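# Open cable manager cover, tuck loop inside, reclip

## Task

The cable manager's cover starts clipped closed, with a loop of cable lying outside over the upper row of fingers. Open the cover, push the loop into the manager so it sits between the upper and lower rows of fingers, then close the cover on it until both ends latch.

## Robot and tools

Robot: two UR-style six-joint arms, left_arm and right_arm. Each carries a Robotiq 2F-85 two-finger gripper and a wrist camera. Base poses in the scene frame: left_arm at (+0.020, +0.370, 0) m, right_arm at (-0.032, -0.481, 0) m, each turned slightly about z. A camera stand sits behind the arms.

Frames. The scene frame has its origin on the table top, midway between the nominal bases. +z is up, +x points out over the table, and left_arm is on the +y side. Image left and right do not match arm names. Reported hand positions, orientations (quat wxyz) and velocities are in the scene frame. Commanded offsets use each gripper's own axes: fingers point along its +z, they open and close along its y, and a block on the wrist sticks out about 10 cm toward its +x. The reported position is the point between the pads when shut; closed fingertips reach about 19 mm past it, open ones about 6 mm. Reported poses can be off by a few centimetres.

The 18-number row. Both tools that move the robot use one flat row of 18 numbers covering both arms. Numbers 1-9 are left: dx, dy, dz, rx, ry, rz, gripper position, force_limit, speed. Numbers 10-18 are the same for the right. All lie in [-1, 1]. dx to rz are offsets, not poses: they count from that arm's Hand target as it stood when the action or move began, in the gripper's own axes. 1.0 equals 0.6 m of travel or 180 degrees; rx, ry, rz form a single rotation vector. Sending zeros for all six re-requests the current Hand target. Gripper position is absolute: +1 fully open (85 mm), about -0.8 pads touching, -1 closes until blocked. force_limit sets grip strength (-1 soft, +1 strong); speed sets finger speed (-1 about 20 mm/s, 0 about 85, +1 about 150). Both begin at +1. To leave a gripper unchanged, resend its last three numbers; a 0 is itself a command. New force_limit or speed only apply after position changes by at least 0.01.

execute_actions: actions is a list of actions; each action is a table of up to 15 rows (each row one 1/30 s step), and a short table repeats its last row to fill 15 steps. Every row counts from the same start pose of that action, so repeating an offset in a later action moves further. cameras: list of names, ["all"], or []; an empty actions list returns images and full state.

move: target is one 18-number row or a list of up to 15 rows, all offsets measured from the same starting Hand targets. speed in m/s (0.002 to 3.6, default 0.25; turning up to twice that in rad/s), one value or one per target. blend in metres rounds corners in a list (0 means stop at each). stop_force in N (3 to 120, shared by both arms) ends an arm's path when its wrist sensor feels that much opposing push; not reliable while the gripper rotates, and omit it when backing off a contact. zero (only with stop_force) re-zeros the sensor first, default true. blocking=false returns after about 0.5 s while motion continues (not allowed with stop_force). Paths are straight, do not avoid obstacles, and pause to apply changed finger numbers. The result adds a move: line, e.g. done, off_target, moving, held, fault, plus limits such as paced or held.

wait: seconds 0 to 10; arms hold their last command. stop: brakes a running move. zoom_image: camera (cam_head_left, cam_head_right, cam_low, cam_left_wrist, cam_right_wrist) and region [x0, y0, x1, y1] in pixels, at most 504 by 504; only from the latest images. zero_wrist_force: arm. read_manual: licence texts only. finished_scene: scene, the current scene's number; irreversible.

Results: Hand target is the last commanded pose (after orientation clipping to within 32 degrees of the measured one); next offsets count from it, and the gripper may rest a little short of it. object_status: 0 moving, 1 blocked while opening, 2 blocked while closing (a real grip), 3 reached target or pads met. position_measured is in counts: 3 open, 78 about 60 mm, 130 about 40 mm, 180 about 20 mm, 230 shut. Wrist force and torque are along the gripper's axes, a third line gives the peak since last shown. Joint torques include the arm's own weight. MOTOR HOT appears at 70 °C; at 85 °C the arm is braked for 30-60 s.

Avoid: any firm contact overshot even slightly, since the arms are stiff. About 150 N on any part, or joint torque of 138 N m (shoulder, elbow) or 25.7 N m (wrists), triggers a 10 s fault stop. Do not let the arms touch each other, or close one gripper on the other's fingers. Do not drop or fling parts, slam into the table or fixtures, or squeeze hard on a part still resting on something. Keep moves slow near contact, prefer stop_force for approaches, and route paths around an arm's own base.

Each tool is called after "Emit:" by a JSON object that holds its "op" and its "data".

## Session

Emit:
{"op": "execute_actions", "data": {"actions": []}}

Emit:
{"op": "zoom_image", "data": {"camera": "cam_head_left", "region": [230, 170, 530, 350]}}

Emit:
{"op": "zoom_image", "data": {"camera": "cam_low", "region": [270, 170, 670, 430]}}

Emit:
{"op": "zoom_image", "data": {"camera": "cam_head_right", "region": [230, 170, 530, 350]}}

Scene clock: 0.00 s.
left_arm: end_effector_position=(+0.6150, +0.5853, +0.2875) position_measured=3 object_status=3 end_effector_quat_wxyz=(-0.307, +0.782, +0.431, +0.329) | right_arm: end_effector_position=(+0.2298, -0.1910, +0.2559) position_measured=3 object_status=3 end_effector_quat_wxyz=(+0.583, +0.559, -0.436, +0.398)
Joint positions: left_arm=[-0.182 -1.438 1.849 -2.113 -0.644 1.982] | right_arm=[4.494 -2.168 -1.386 -2.725 1.383 -0.31]
Joint velocities: within noise
Joint torques (N m): no reading
Motor temperatures (°C): left_arm=[33 32 34 38 39 37] | right_arm=[32 33 27 38 37 41]
Wrist force (N): no reading
Wrist torque (N m): no reading
Wrist force, peak (N): no reading
Hand target: left_arm +0.6150, +0.5853, +0.2875; -0.307, +0.782, +0.431, +0.329 | right_arm +0.2298, -0.1910, +0.2559; +0.583, +0.559, -0.436, +0.398
Tool commands: left_gripper/position=+1.0 left_gripper/force_limit=+1.0 left_gripper/speed=+1.0 right_gripper/position=+1.0 right_gripper/force_limit=+1.0 right_gripper/speed=+1.0
camera_calibration:
cam_left_wrist: T_world_to_cam=[[0.879583, -0.435324, -0.191906, -0.220883], [-0.463419, -0.692762, -0.552561, 0.871396], [0.107598, 0.574956, -0.811079, -0.045109], [0, 0, 0, 1]] pos_world=[0.60296, 0.53345, 0.402524]
cam_right_wrist: T_world_to_cam=[[-0.959257, 0.0673292, 0.274395, 0.175616], [-0.23626, 0.341447, -0.909723, 0.376647], [-0.154942, -0.937486, -0.311628, 0.0646774], [0, 0, 0, 1]] pos_world=[0.267469, -0.0797951, 0.314612]

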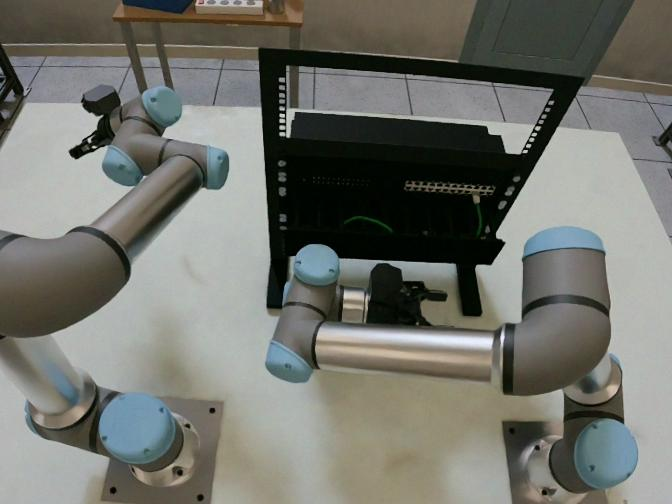

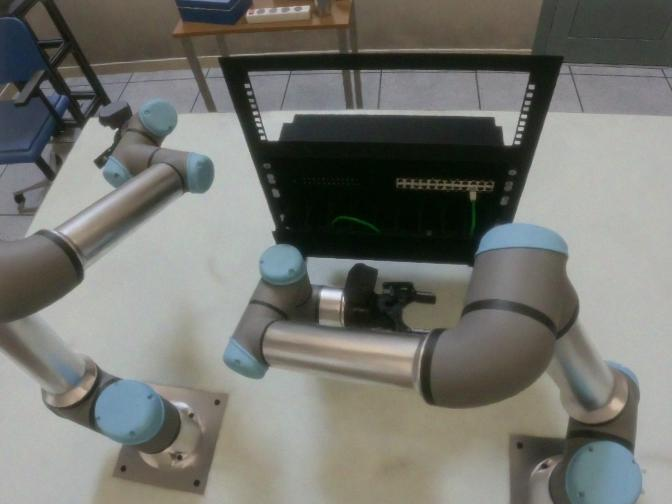

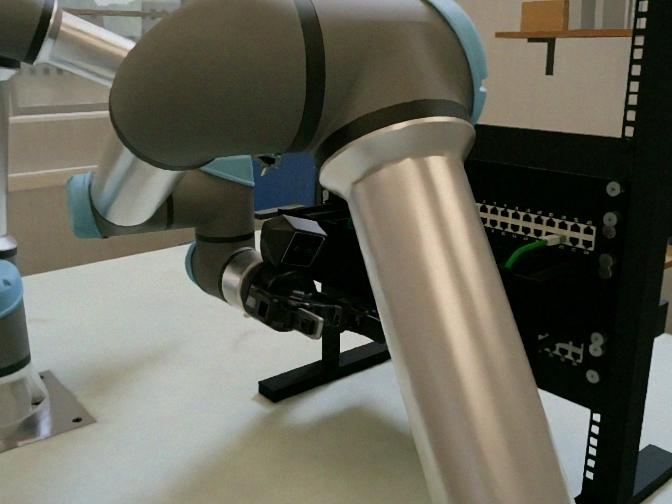

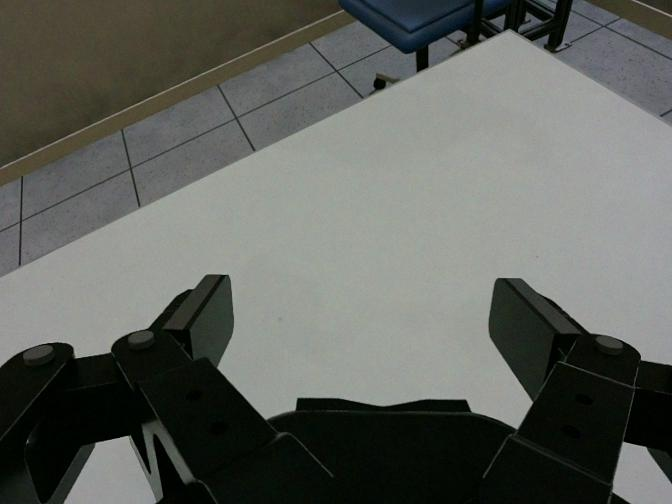

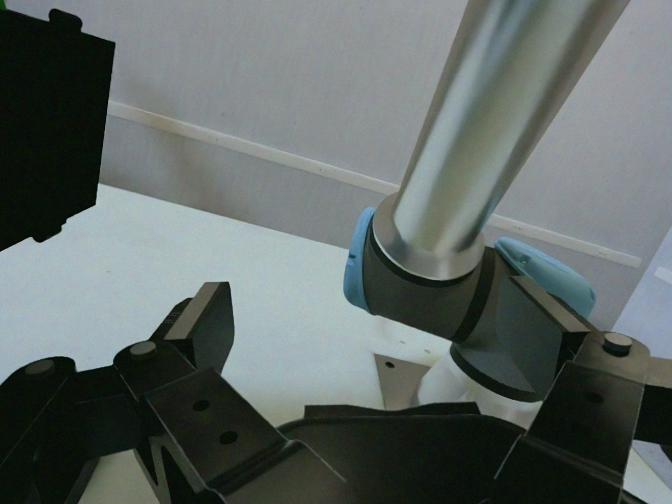

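Scaled by 1.680.

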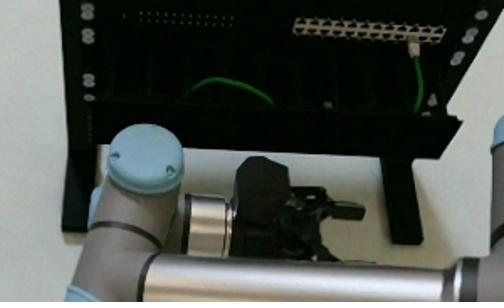

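Scaled by 1.260.

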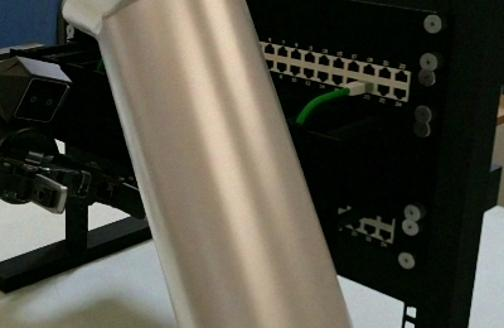

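Scaled by 1.680.

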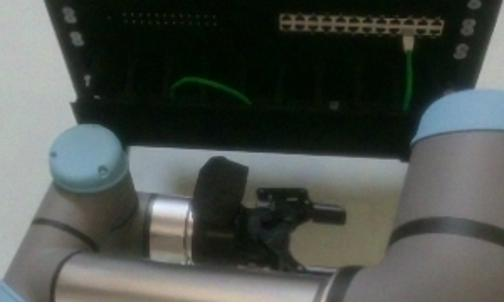

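Emit:
{"op": "move", "data": {"target": [-0.185,-0.282,-0.408,0.011,-0.3,-0.166,-0.8,-1,0, 0.35,0.022,0.26,0.093,-0.49,0.062,-0.8,-1,-1], "speed": 0.3, "cameras": ["all"]}}

Emit:
{"op": "zoom_image", "data": {"camera": "cam_head_left", "region": [230, 170, 530, 350]}}

Emit:
{"op": "zoom_image", "data": {"camera": "cam_head_right", "region": [230, 170, 530, 350]}}

Scene clock: 54.60 s.
left_arm: end_effector_position=(+0.3600, +0.4201, +0.3799) position_measured=229 object_status=3 end_effector_quat_wxyz=(-0.001, +0.707, +0.708, +0.000) | right_arm: end_effector_position=(+0.2712, -0.3508, +0.4593) position_measured=229 object_status=0 end_effector_quat_wxyz=(+0.000, +0.707, -0.707, +0.002)
Joint positions: left_arm=[-0.217 -1.971 1.758 -1.355 -1.569 1.317] | right_arm=[4 -1.193 -1.531 -1.989 1.568 -0.746]
Joint torques (N m): left_arm=[-12.94 2.94 -34.56 -5.02 -2.45 -1.43] | right_arm=[-5.05 17.16 34.28 4.85 2.89 -1.39]
Wrist force (N): left_arm=[0.9 0.0 -0.4] | right_arm=[2.4 1.3 3.6]
Wrist torque (N m): left_arm=[0.19 0.20 -0.28] | right_arm=[-0.18 -0.24 0.18]
Wrist force, peak (N): left_arm=[0.4 -1.1 -1.0] | right_arm=[4.3 1.3 2.8]
Hand target: left_arm +0.3600, +0.4201, +0.3799; -0.001, +0.707, +0.708, +0.000 | right_arm +0.2712, -0.3508, +0.4593; +0.000, +0.707, -0.707, +0.002
Off the commanded pose: left_arm 0.000 m, 0 deg | right_arm 0.000 m, 0 deg.
move: done
camera_calibration:
cam_left_wrist: T_world_to_cam=[[0.999963, 0.00834019, -0.00189381, -0.352702], [0.00851325, -0.949475, 0.313726, 0.298607], [0.000818406, -0.31373, -0.949512, 0.616705], [0, 0, 0, 1]] pos_world=[0.349643, 0.479941, 0.49122]
cam_right_wrist: T_world_to_cam=[[-0.999515, 0.0304593, 0.00640803, 0.291359], [0.0309109, 0.947172, 0.319233, 0.201575], [0.00365413, 0.319277, -0.947655, 0.674651], [0, 0, 0, 1]] pos_world=[0.282521, -0.415201, 0.57312]

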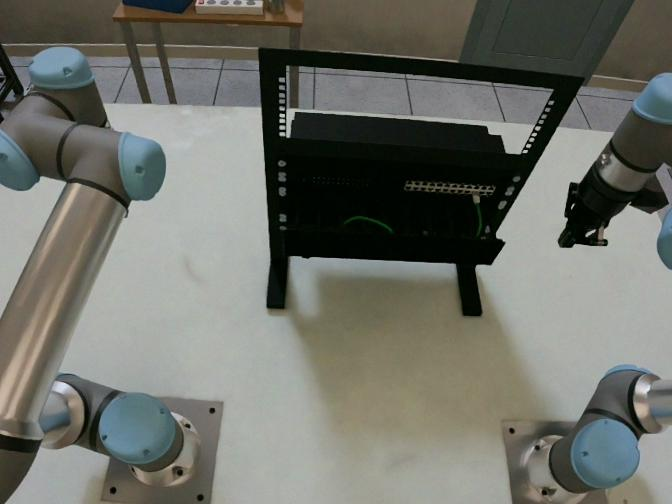

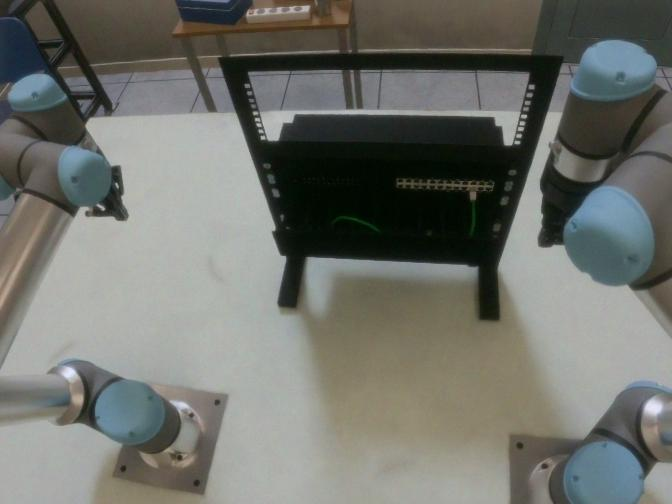

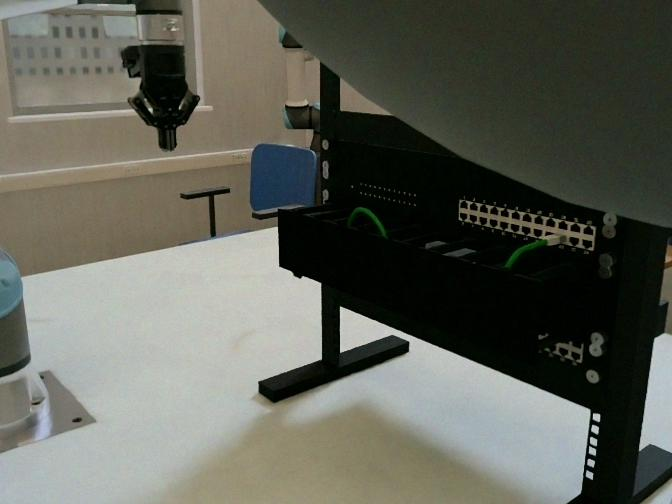

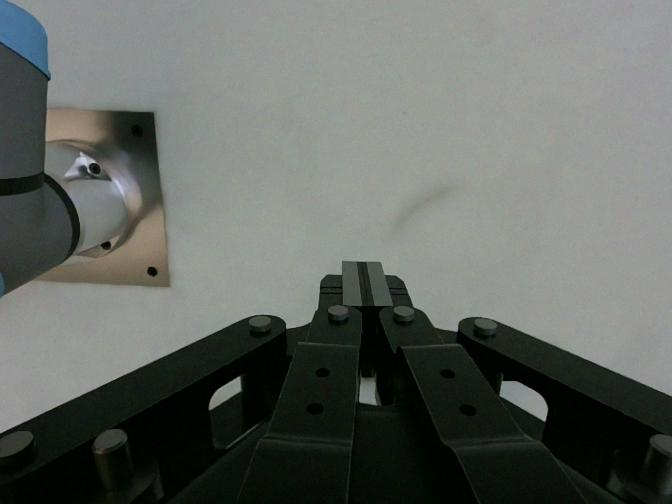

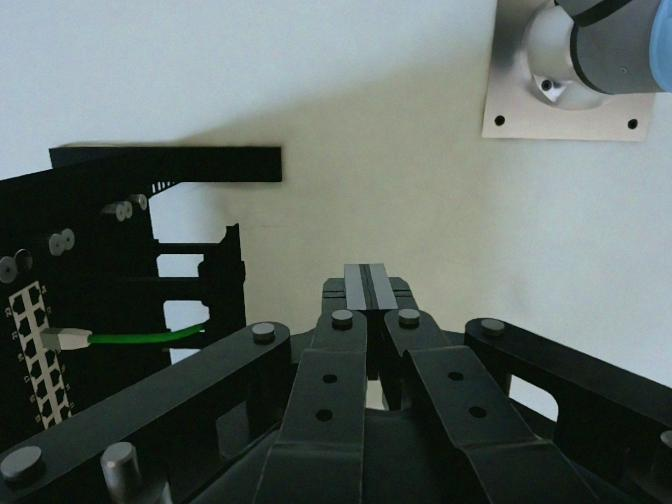

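Scaled by 1.680.

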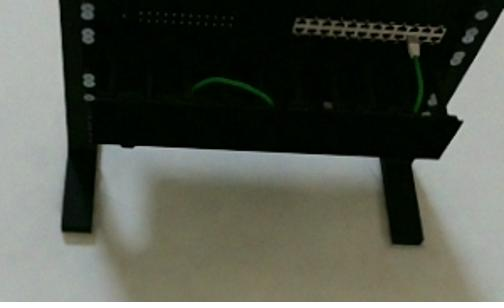

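Scaled by 1.680.

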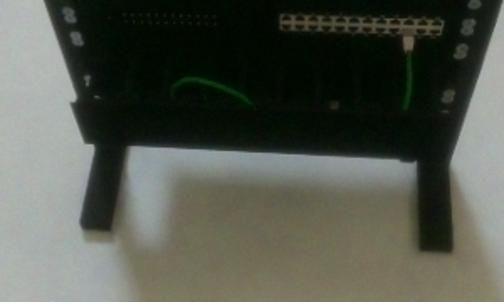

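Emit:
{"op": "move", "data": {"target": [-0.1,0,0.2,0,-0.5,0,-0.8,-1,0, 0.248,-0.048,0.407,0,-0.5,0,-0.8,-1,-1], "speed": 0.3, "cameras": ["all"]}}

Scene clock: 117.13 s.
left_arm: end_effector_position=(+0.3600, +0.3604, +0.2598) position_measured=229 object_status=3 end_effector_quat_wxyz=(+0.499, +0.500, +0.501, -0.499) end_effector_velocity=(+0.000, +0.000, +0.000) end_effector_angular_velocity=(-0.001, -0.004, +0.000) | right_arm: end_effector_position=(+0.3006, -0.5003, +0.2156) position_measured=229 object_status=3 end_effector_quat_wxyz=(+0.499, -0.502, +0.500, +0.499)
Joint positions: left_arm=[0.343 -1.396 1.994 -0.607 -2.836 3.133] | right_arm=[2.795 -1.84 -2.013 -2.422 2.762 -3.136]
Joint velocities: left_arm=[0 0 0 0.003 0 0.007] | right_arm=[within noise]
Joint torques (N m): left_arm=[7.18 -24 -10.85 2.68 -2.36 1.21] | right_arm=[-2.38 16.47 5.93 -2.98 3.32 -1.35]
Wrist force (N): left_arm=[1.0 -0.1 -0.3] | right_arm=[4.2 2.2 1.8]
Wrist torque (N m): left_arm=[-0.15 0.46 -0.63] | right_arm=[0.28 -0.41 0.49]
Wrist force, peak (N): left_arm=[2.3 -0.4 0.0] | right_arm=[6.2 2.1 1.3]
Hand target: left_arm +0.3600, +0.3604, +0.2598; +0.500, +0.500, +0.501, -0.499 | right_arm +0.3006, -0.5003, +0.2156; +0.499, -0.501, +0.500, +0.499
Off the commanded pose: left_arm 0.000 m, 0 deg | right_arm 0.000 m, 0 deg.
move: done
camera_calibration:
cam_left_wrist: T_world_to_cam=[[0.99997, 0.000549828, -0.00770645, -0.348059], [0.00714511, 0.313655, 0.94951, -0.340283], [0.00293923, -0.949537, 0.313642, 0.384075], [0, 0, 0, 1]] pos_world=[0.349351, 0.471616, 0.199957]
cam_right_wrist: T_world_to_cam=[[-0.999522, -0.00914317, 0.0295173, 0.302091], [0.0308917, -0.318969, 0.947261, -0.348758], [0.00075413, 0.947721, 0.3191, 0.533526], [0, 0, 0, 1]] pos_world=[0.312318, -0.614115, 0.1512]

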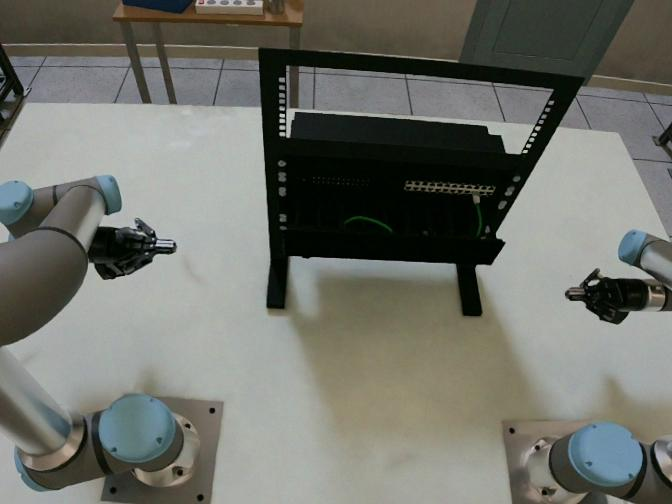

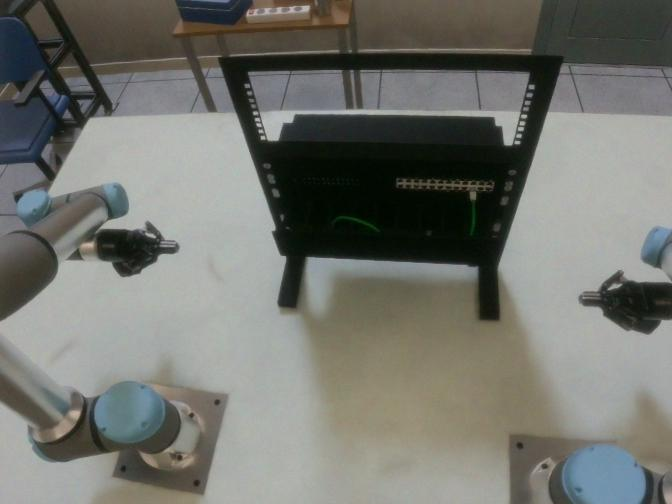

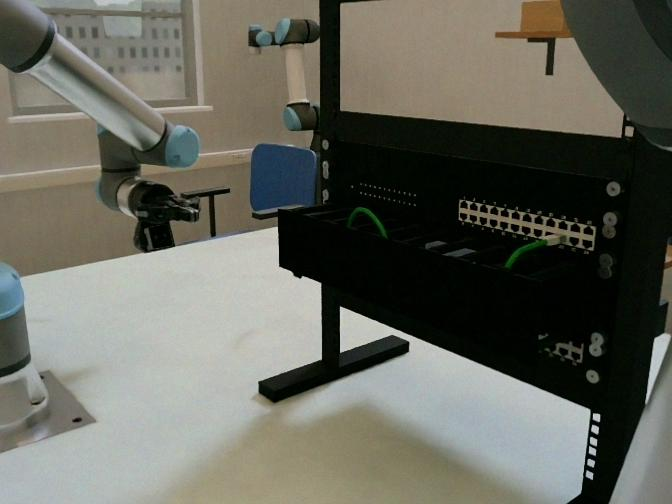

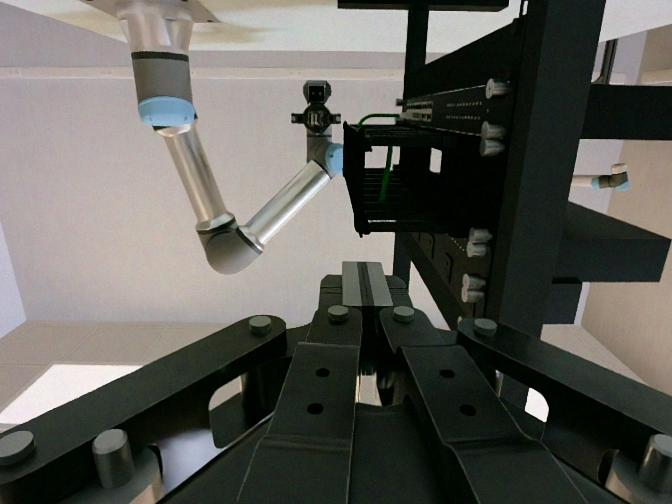

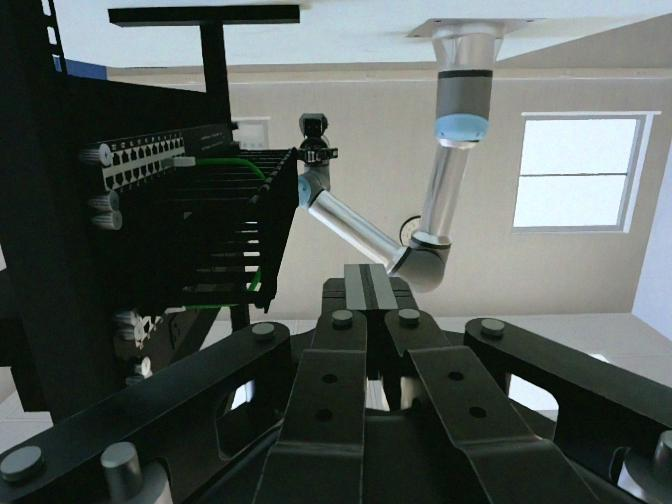

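Emit:
{"op": "zoom_image", "data": {"camera": "cam_right_wrist", "region": [90, 90, 350, 350]}}

Emit:
{"op": "zoom_image", "data": {"camera": "cam_left_wrist", "region": [320, 80, 520, 250]}}

Scaled by 1.938.

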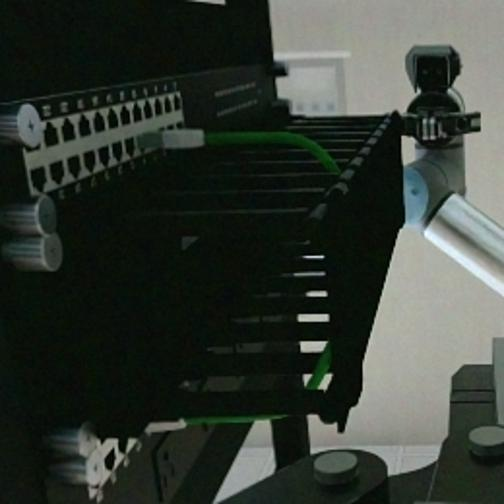

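Scaled by 2.520.

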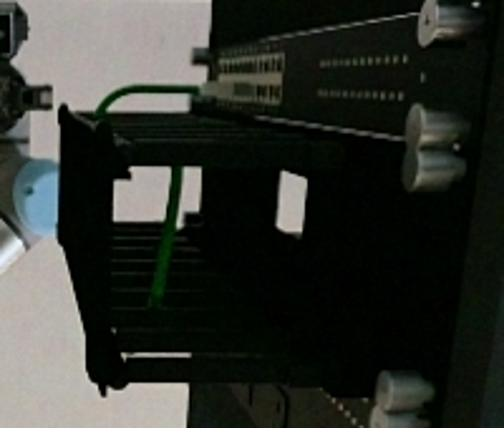

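Emit:
{"op": "move", "data": {"target": [[0,0,0,0,0,0,-0.8,-1,0, -0.069,-0.147,0.08,0,0,0,-0.8,-1,-1]], "speed": 0.2, "cameras": ["all"]}}

Emit:
{"op": "zoom_image", "data": {"camera": "cam_right_wrist", "region": [150, 50, 450, 350]}}

Emit:
{"op": "zoom_image", "data": {"camera": "cam_low", "region": [350, 190, 672, 430]}}

Scene clock: 181.47 s.
left_arm: end_effector_position=(+0.3600, +0.3604, +0.2598) position_measured=229 object_status=3 end_effector_quat_wxyz=(+0.500, +0.500, +0.501, -0.499) | right_arm: end_effector_position=(+0.3886, -0.4521, +0.2569) position_measured=229 object_status=3 end_effector_quat_wxyz=(+0.499, -0.501, +0.500, +0.499)
Joint positions: left_arm=[0.343 -1.396 1.994 -0.606 -2.836 3.133] | right_arm=[2.96 -1.875 -1.834 -2.561 2.927 -3.13]
Joint torques (N m): left_arm=[10.74 -25.18 -10.29 -0.53 -2.14 -1.18] | right_arm=[6.07 42.71 18.34 1.24 -0.63 1.46]
Wrist force (N): left_arm=[1.1 -0.1 -0.4] | right_arm=[4.1 2.3 2.1]
Wrist torque (N m): left_arm=[-0.15 0.45 -0.65] | right_arm=[0.27 -0.39 0.48]
Wrist force, peak (N): left_arm=[1.3 0.1 -0.6] | right_arm=[5.4 4.2 0.6]
Hand target: left_arm +0.3600, +0.3604, +0.2598; +0.500, +0.500, +0.501, -0.499 | right_arm +0.3887, -0.4521, +0.2570; +0.499, -0.501, +0.500, +0.499
Off the commanded pose: left_arm 0.000 m, 0 deg | right_arm 0.000 m, 0 deg.
move: done
camera_calibration:
cam_left_wrist: T_world_to_cam=[[0.999969, 0.000705328, -0.00786616, -0.3481], [0.00724769, 0.313746, 0.949479, -0.340356], [0.00313767, -0.949507, 0.313731, 0.383973], [0, 0, 0, 1]] pos_world=[0.349351, 0.471616, 0.199958]
cam_right_wrist: T_world_to_cam=[[-0.999513, -0.00905852, 0.0298642, 0.389247], [0.0311933, -0.319181, 0.94718, -0.375449], [0.000952046, 0.94765, 0.319308, 0.474441], [0, 0, 0, 1]] pos_world=[0.400317, -0.565914, 0.1925]

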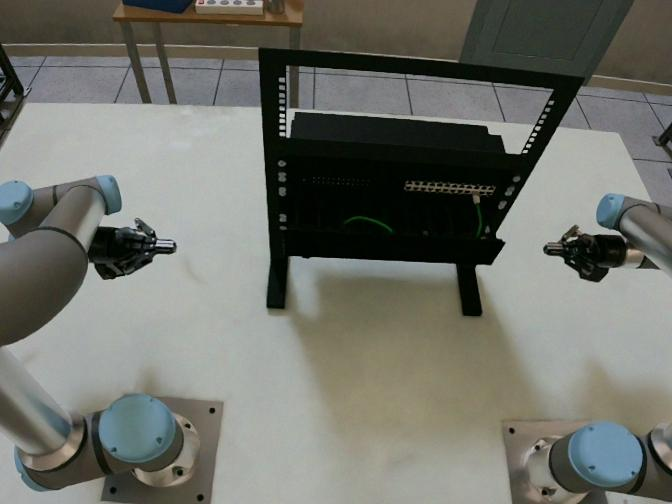

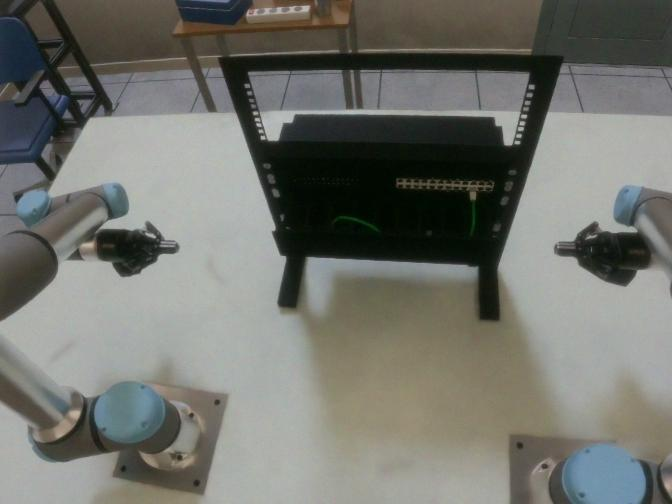

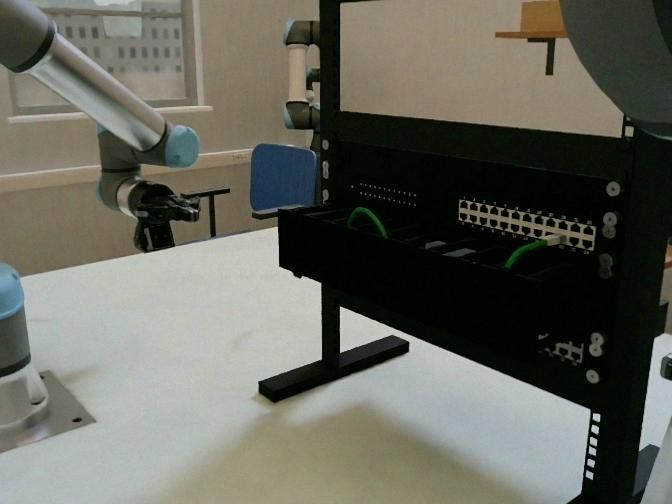

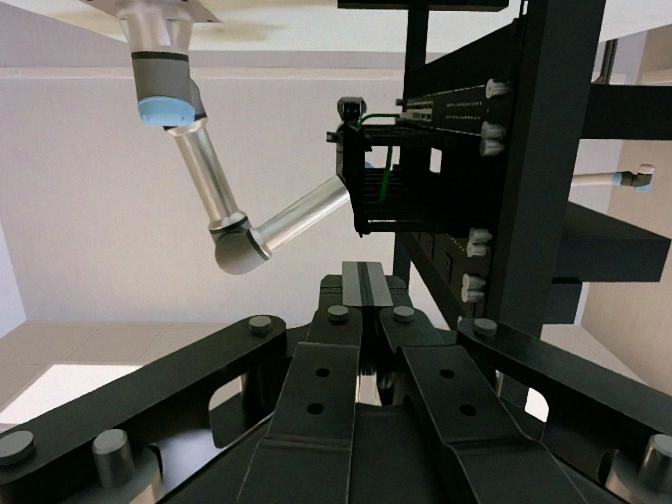

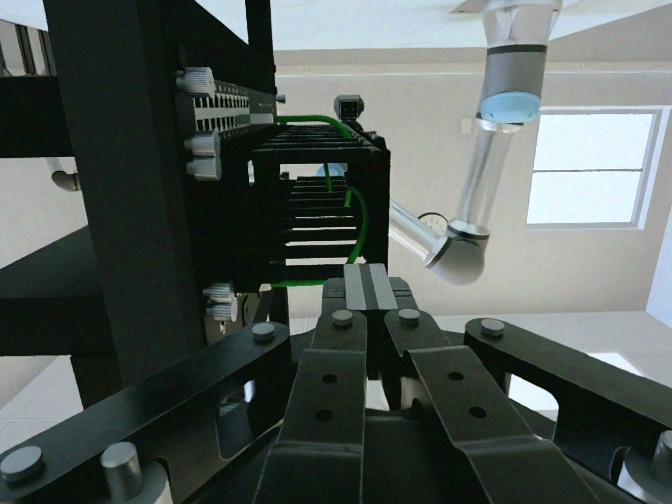

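Scaled by 1.680.

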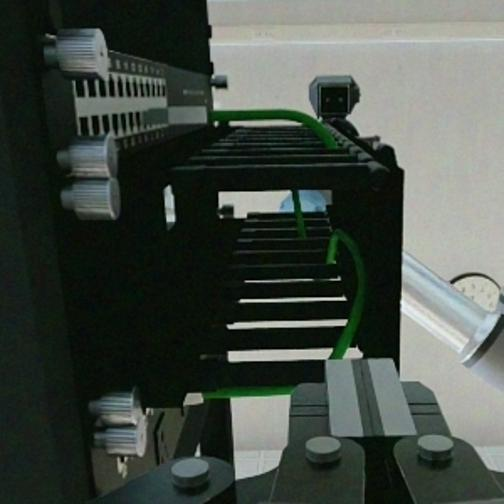

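Scaled by 1.565.

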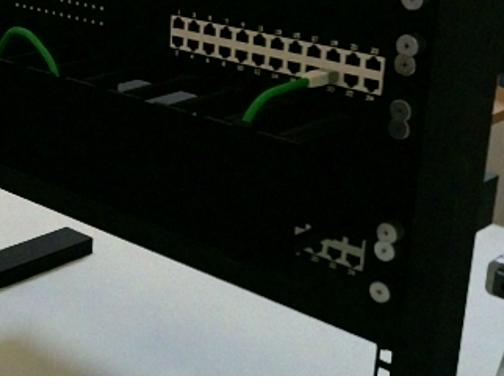

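Emit:
{"op": "move", "data": {"target": [[0,0,0,0,0,0,-0.8,-1,0, 0,0,0.227,0,0,0,-0.8,-1,-1]], "speed": 0.08, "stop_force": 15}}

Emit:
{"op": "move", "data": {"target": [[0,0,0,0,0,0,-0.8,-1,0, 0,0.09,0,0,0,0,-0.8,-1,-1]], "speed": 0.03, "stop_force": 40, "cameras": ["all"]}}

Scene clock: 204.57 s.
left_arm: end_effector_position=(+0.3600, +0.3604, +0.2598) position_measured=229 object_status=3 end_effector_quat_wxyz=(+0.500, +0.500, +0.501, -0.499) | right_arm: end_effector_position=(+0.3885, -0.3159, +0.2566) position_measured=229 object_status=3 end_effector_quat_wxyz=(+0.499, -0.501, +0.500, +0.499)
Joint positions: left_arm=[0.343 -1.396 1.994 -0.606 -2.836 3.133] | right_arm=[3.275 -1.78 -1.961 -2.572 3.241 -3.173]
Joint torques (N m): left_arm=[11.97 -34.06 -11.87 -0.29 -2.14 -0.95] | right_arm=[7.27 15.86 28.31 -1.83 0.3 -1.44]
Wrist force (N): left_arm=[1.2 0.1 -0.3] | right_arm=[4.0 2.4 1.9]
Wrist torque (N m): left_arm=[-0.13 0.43 -0.65] | right_arm=[0.27 -0.38 0.50]
Wrist force, peak (N): left_arm=[1.4 -0.2 -0.2] | right_arm=[4.3 2.6 3.0]
Hand target: left_arm +0.3600, +0.3604, +0.2598; +0.500, +0.500, +0.501, -0.499 | right_arm +0.3886, -0.3159, +0.2566; +0.499, -0.501, +0.500, +0.499
Off the commanded pose: left_arm 0.000 m, 0 deg | right_arm 0.000 m, 0 deg.
move: done

Scene clock: 207.33 s.
left_arm: end_effector_position=(+0.3600, +0.3604, +0.2598) position_measured=229 object_status=3 end_effector_quat_wxyz=(+0.500, +0.500, +0.501, -0.499) | right_arm: end_effector_position=(+0.3346, -0.3159, +0.2565) position_measured=229 object_status=3 end_effector_quat_wxyz=(+0.499, -0.501, +0.500, +0.499)
Joint positions: left_arm=[0.343 -1.396 1.994 -0.606 -2.836 3.133] | right_arm=[3.29 -1.659 -2.105 -2.544 3.256 -3.169]
Joint torques (N m): left_arm=[12.04 -35.56 -11.49 -0.46 -2.26 -1.18] | right_arm=[-5.3 10.86 29.03 0.69 -2.19 0]
Wrist force (N): left_arm=[0.9 -0.1 -0.4] | right_arm=[3.3 2.1 1.8]
Wrist torque (N m): left_arm=[-0.15 0.47 -0.66] | right_arm=[0.25 -0.27 0.41]
Wrist force, peak (N): left_arm=[1.3 0.0 -0.5] | right_arm=[4.5 -5.5 3.1]
Hand target: left_arm +0.3600, +0.3604, +0.2598; +0.500, +0.500, +0.501, -0.499 | right_arm +0.3346, -0.3159, +0.2565; +0.499, -0.501, +0.500, +0.499
Off the commanded pose: left_arm 0.000 m, 0 deg | right_arm 0.000 m, 0 deg.
move: done
camera_calibration:
cam_left_wrist: T_world_to_cam=[[0.999969, 0.000705233, -0.00786643, -0.3481], [0.00724797, 0.313746, 0.949479, -0.340356], [0.00313767, -0.949507, 0.313731, 0.383973], [0, 0, 0, 1]] pos_world=[0.349351, 0.471616, 0.199958]
cam_right_wrist: T_world_to_cam=[[-0.999516, -0.00902555, 0.0297684, 0.336452], [0.031092, -0.319183, 0.947183, -0.329908], [0.000952711, 0.94765, 0.319309, 0.345645], [0, 0, 0, 1]] pos_world=[0.346217, -0.429814, 0.1921]

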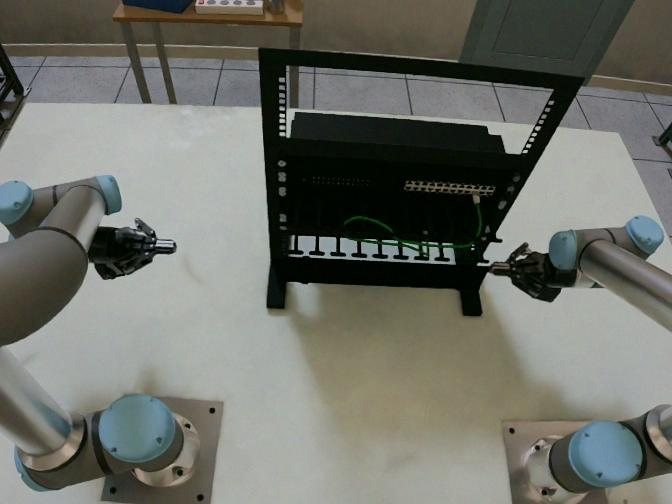

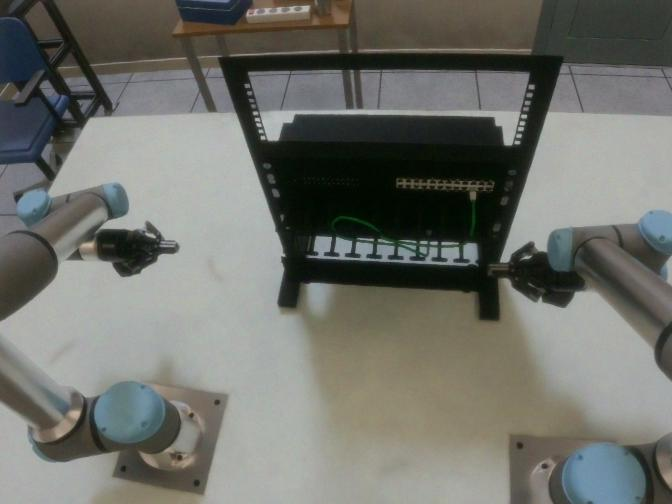

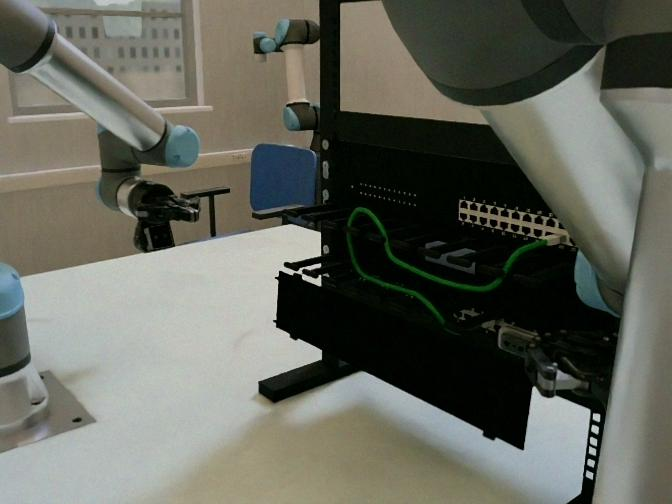

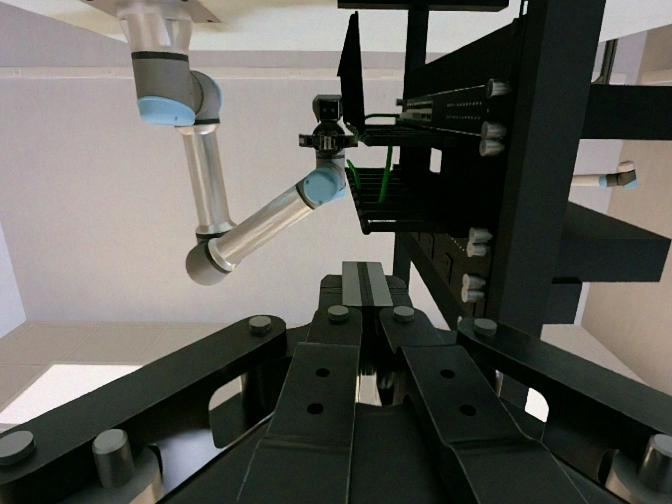

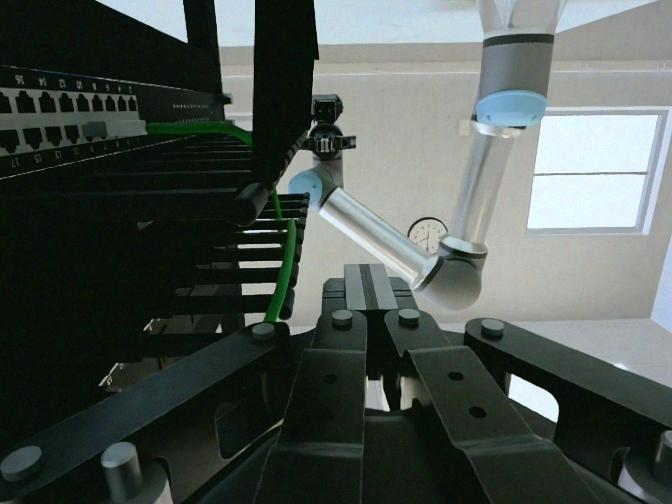

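Emit:
{"op": "zoom_image", "data": {"camera": "cam_low", "region": [270, 180, 570, 360]}}

Emit:
{"op": "zoom_image", "data": {"camera": "cam_head_left", "region": [270, 180, 520, 300]}}

Emit:
{"op": "zoom_image", "data": {"camera": "cam_head_right", "region": [270, 180, 520, 300]}}

Emit:
{"op": "zoom_image", "data": {"camera": "cam_left_wrist", "region": [320, 80, 480, 250]}}

Scaled by 1.680.

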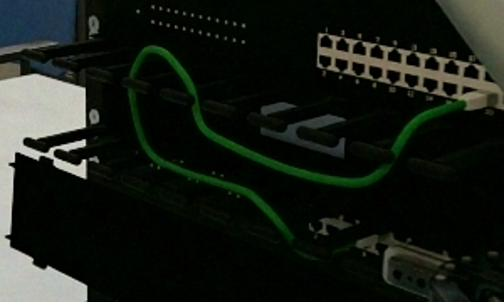

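Scaled by 2.016.

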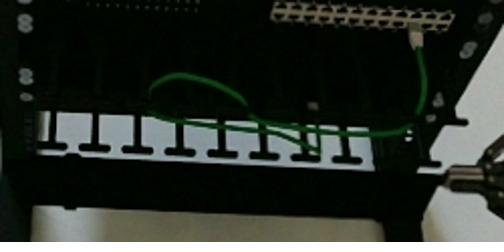

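Scaled by 2.016.

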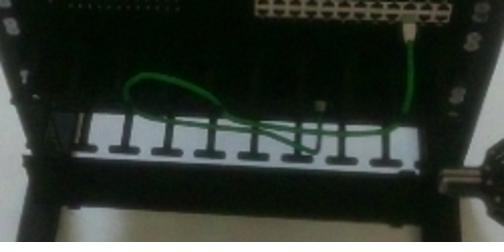

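Scaled by 2.965.

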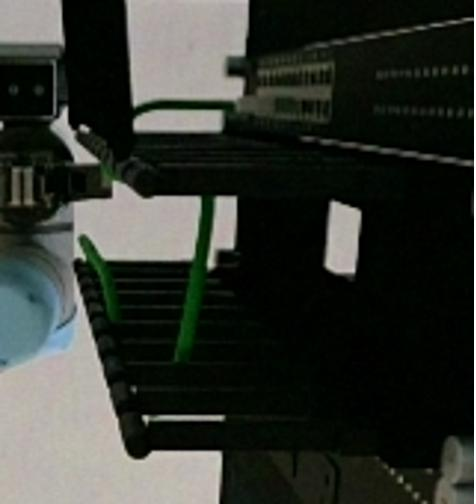

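Emit:
{"op": "move", "data": {"target": [[0,0,0,0,0,0,-0.8,-1,0, -0.073,0.058,-0.273,0,0,0,-0.8,-1,-1],[0,0,0,0,0,0,-0.8,-1,0, -0.27,0.058,-0.14,0.066,0.498,-0.065,-0.8,-1,-1],[0,0,0,0,0,0,-0.8,-1,0, -0.3225,-0.009,0.448,0.066,0.498,-0.065,-0.8,-1,-1]], "speed": 0.3, "blend": 0.03, "cameras": ["all"]}}

Emit:
{"op": "zoom_image", "data": {"camera": "cam_right_wrist", "region": [60, 20, 560, 320]}}

Scene clock: 277.30 s.
left_arm: end_effector_position=(+0.3600, +0.3604, +0.2598) position_measured=229 object_status=3 end_effector_quat_wxyz=(+0.500, +0.500, +0.501, -0.499) | right_arm: end_effector_position=(+0.3394, -0.0467, +0.4492) position_measured=229 object_status=3 end_effector_quat_wxyz=(-0.091, +0.701, -0.701, +0.095)
Joint positions: left_arm=[0.343 -1.396 1.994 -0.606 -2.836 3.133] | right_arm=[4.389 -1.658 -1.219 -1.748 1.322 -0.366]
Joint torques (N m): left_arm=[11.14 -34.7 -15.16 -0.4 -2.22 -1.25] | right_arm=[4.17 16.2 34.75 4.57 2.62 -0.25]
Wrist force (N): left_arm=[1.1 0.0 -0.6] | right_arm=[1.7 1.2 4.9]
Wrist torque (N m): left_arm=[-0.14 0.44 -0.65] | right_arm=[-0.26 -0.14 0.26]
Wrist force, peak (N): left_arm=[1.4 -0.2 -0.3] | right_arm=[4.6 1.2 4.7]
Hand target: left_arm +0.3600, +0.3604, +0.2598; +0.500, +0.500, +0.501, -0.499 | right_arm +0.3394, -0.0466, +0.4492; -0.091, +0.701, -0.701, +0.095
Off the commanded pose: left_arm 0.000 m, 0 deg | right_arm 0.000 m, 0 deg.
move: done
camera_calibration:
cam_left_wrist: T_world_to_cam=[[0.999969, 0.000705233, -0.00786643, -0.3481], [0.00724797, 0.313746, 0.949479, -0.340356], [0.00313767, -0.949507, 0.313731, 0.383973], [0, 0, 0, 1]] pos_world=[0.349351, 0.471616, 0.199958]
cam_right_wrist: T_world_to_cam=[[-0.966984, 0.0313398, -0.252904, 0.455811], [-0.0512291, 0.948244, 0.313382, -0.0548084], [0.249636, 0.315991, -0.915331, 0.469629], [0, 0, 0, 1]] pos_world=[0.320717, -0.110712, 0.562318]

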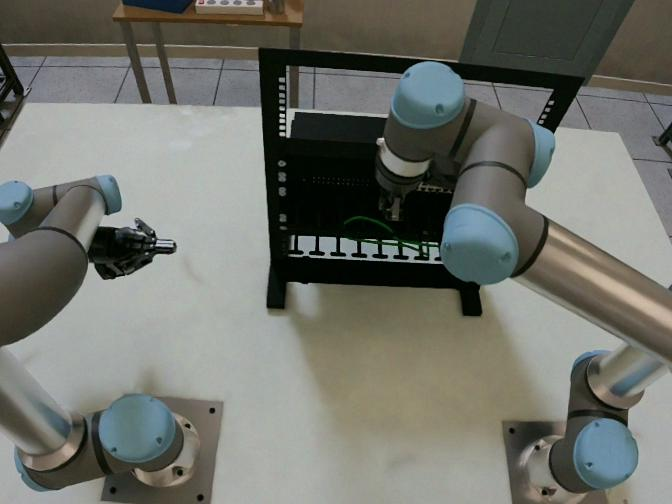

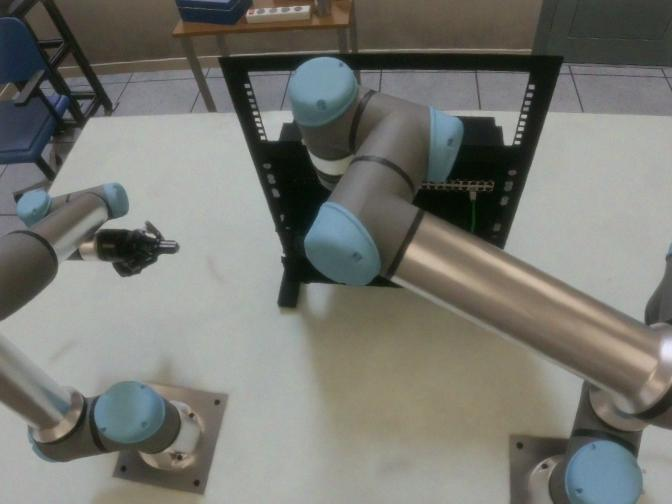

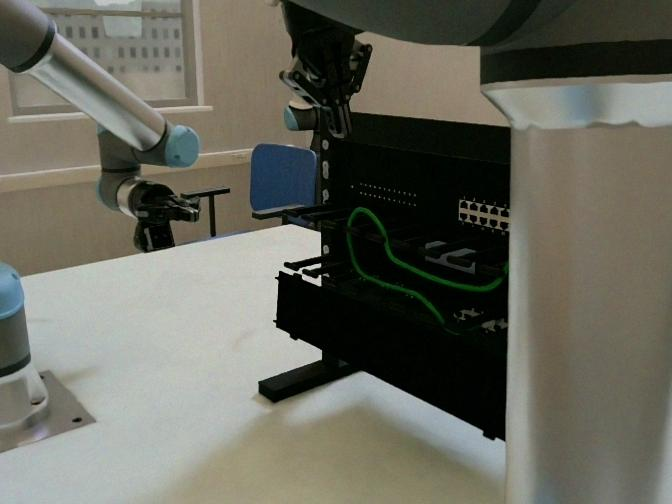

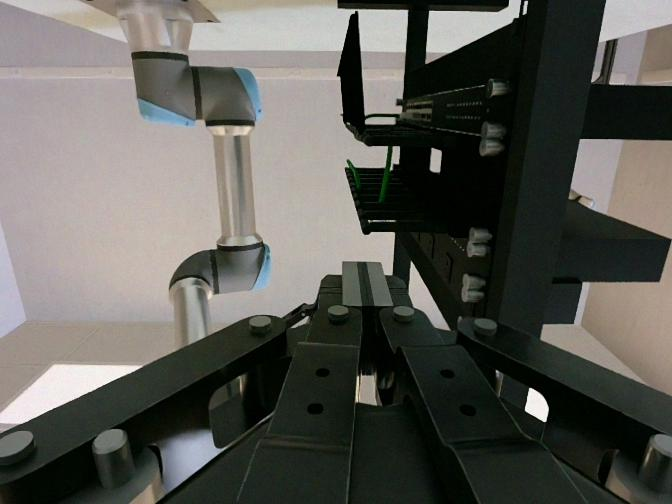

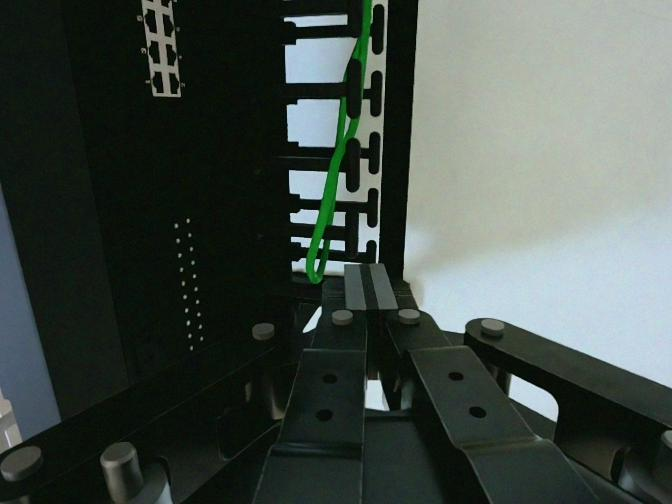

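Scaled by 1.008.

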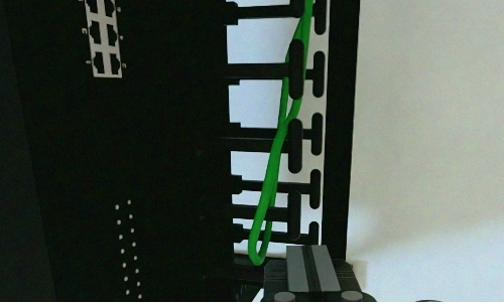

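Emit:
{"op": "zoom_image", "data": {"camera": "cam_right_wrist", "region": [280, 90, 410, 290]}}

Emit:
{"op": "zoom_image", "data": {"camera": "cam_right_wrist", "region": [280, 0, 410, 120]}}

Scaled by 2.520.

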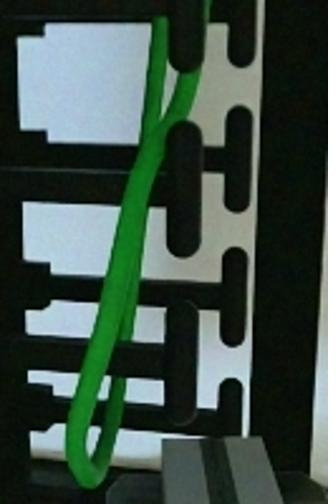

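Scaled by 3.877.

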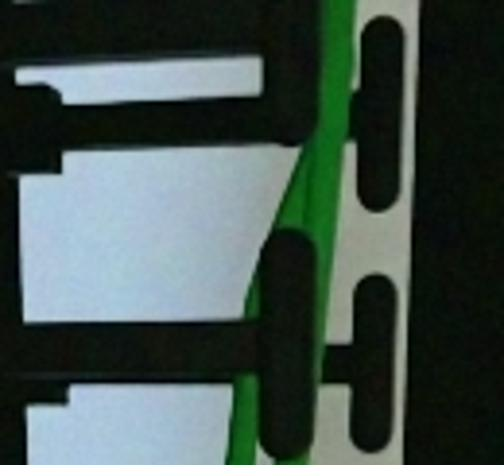

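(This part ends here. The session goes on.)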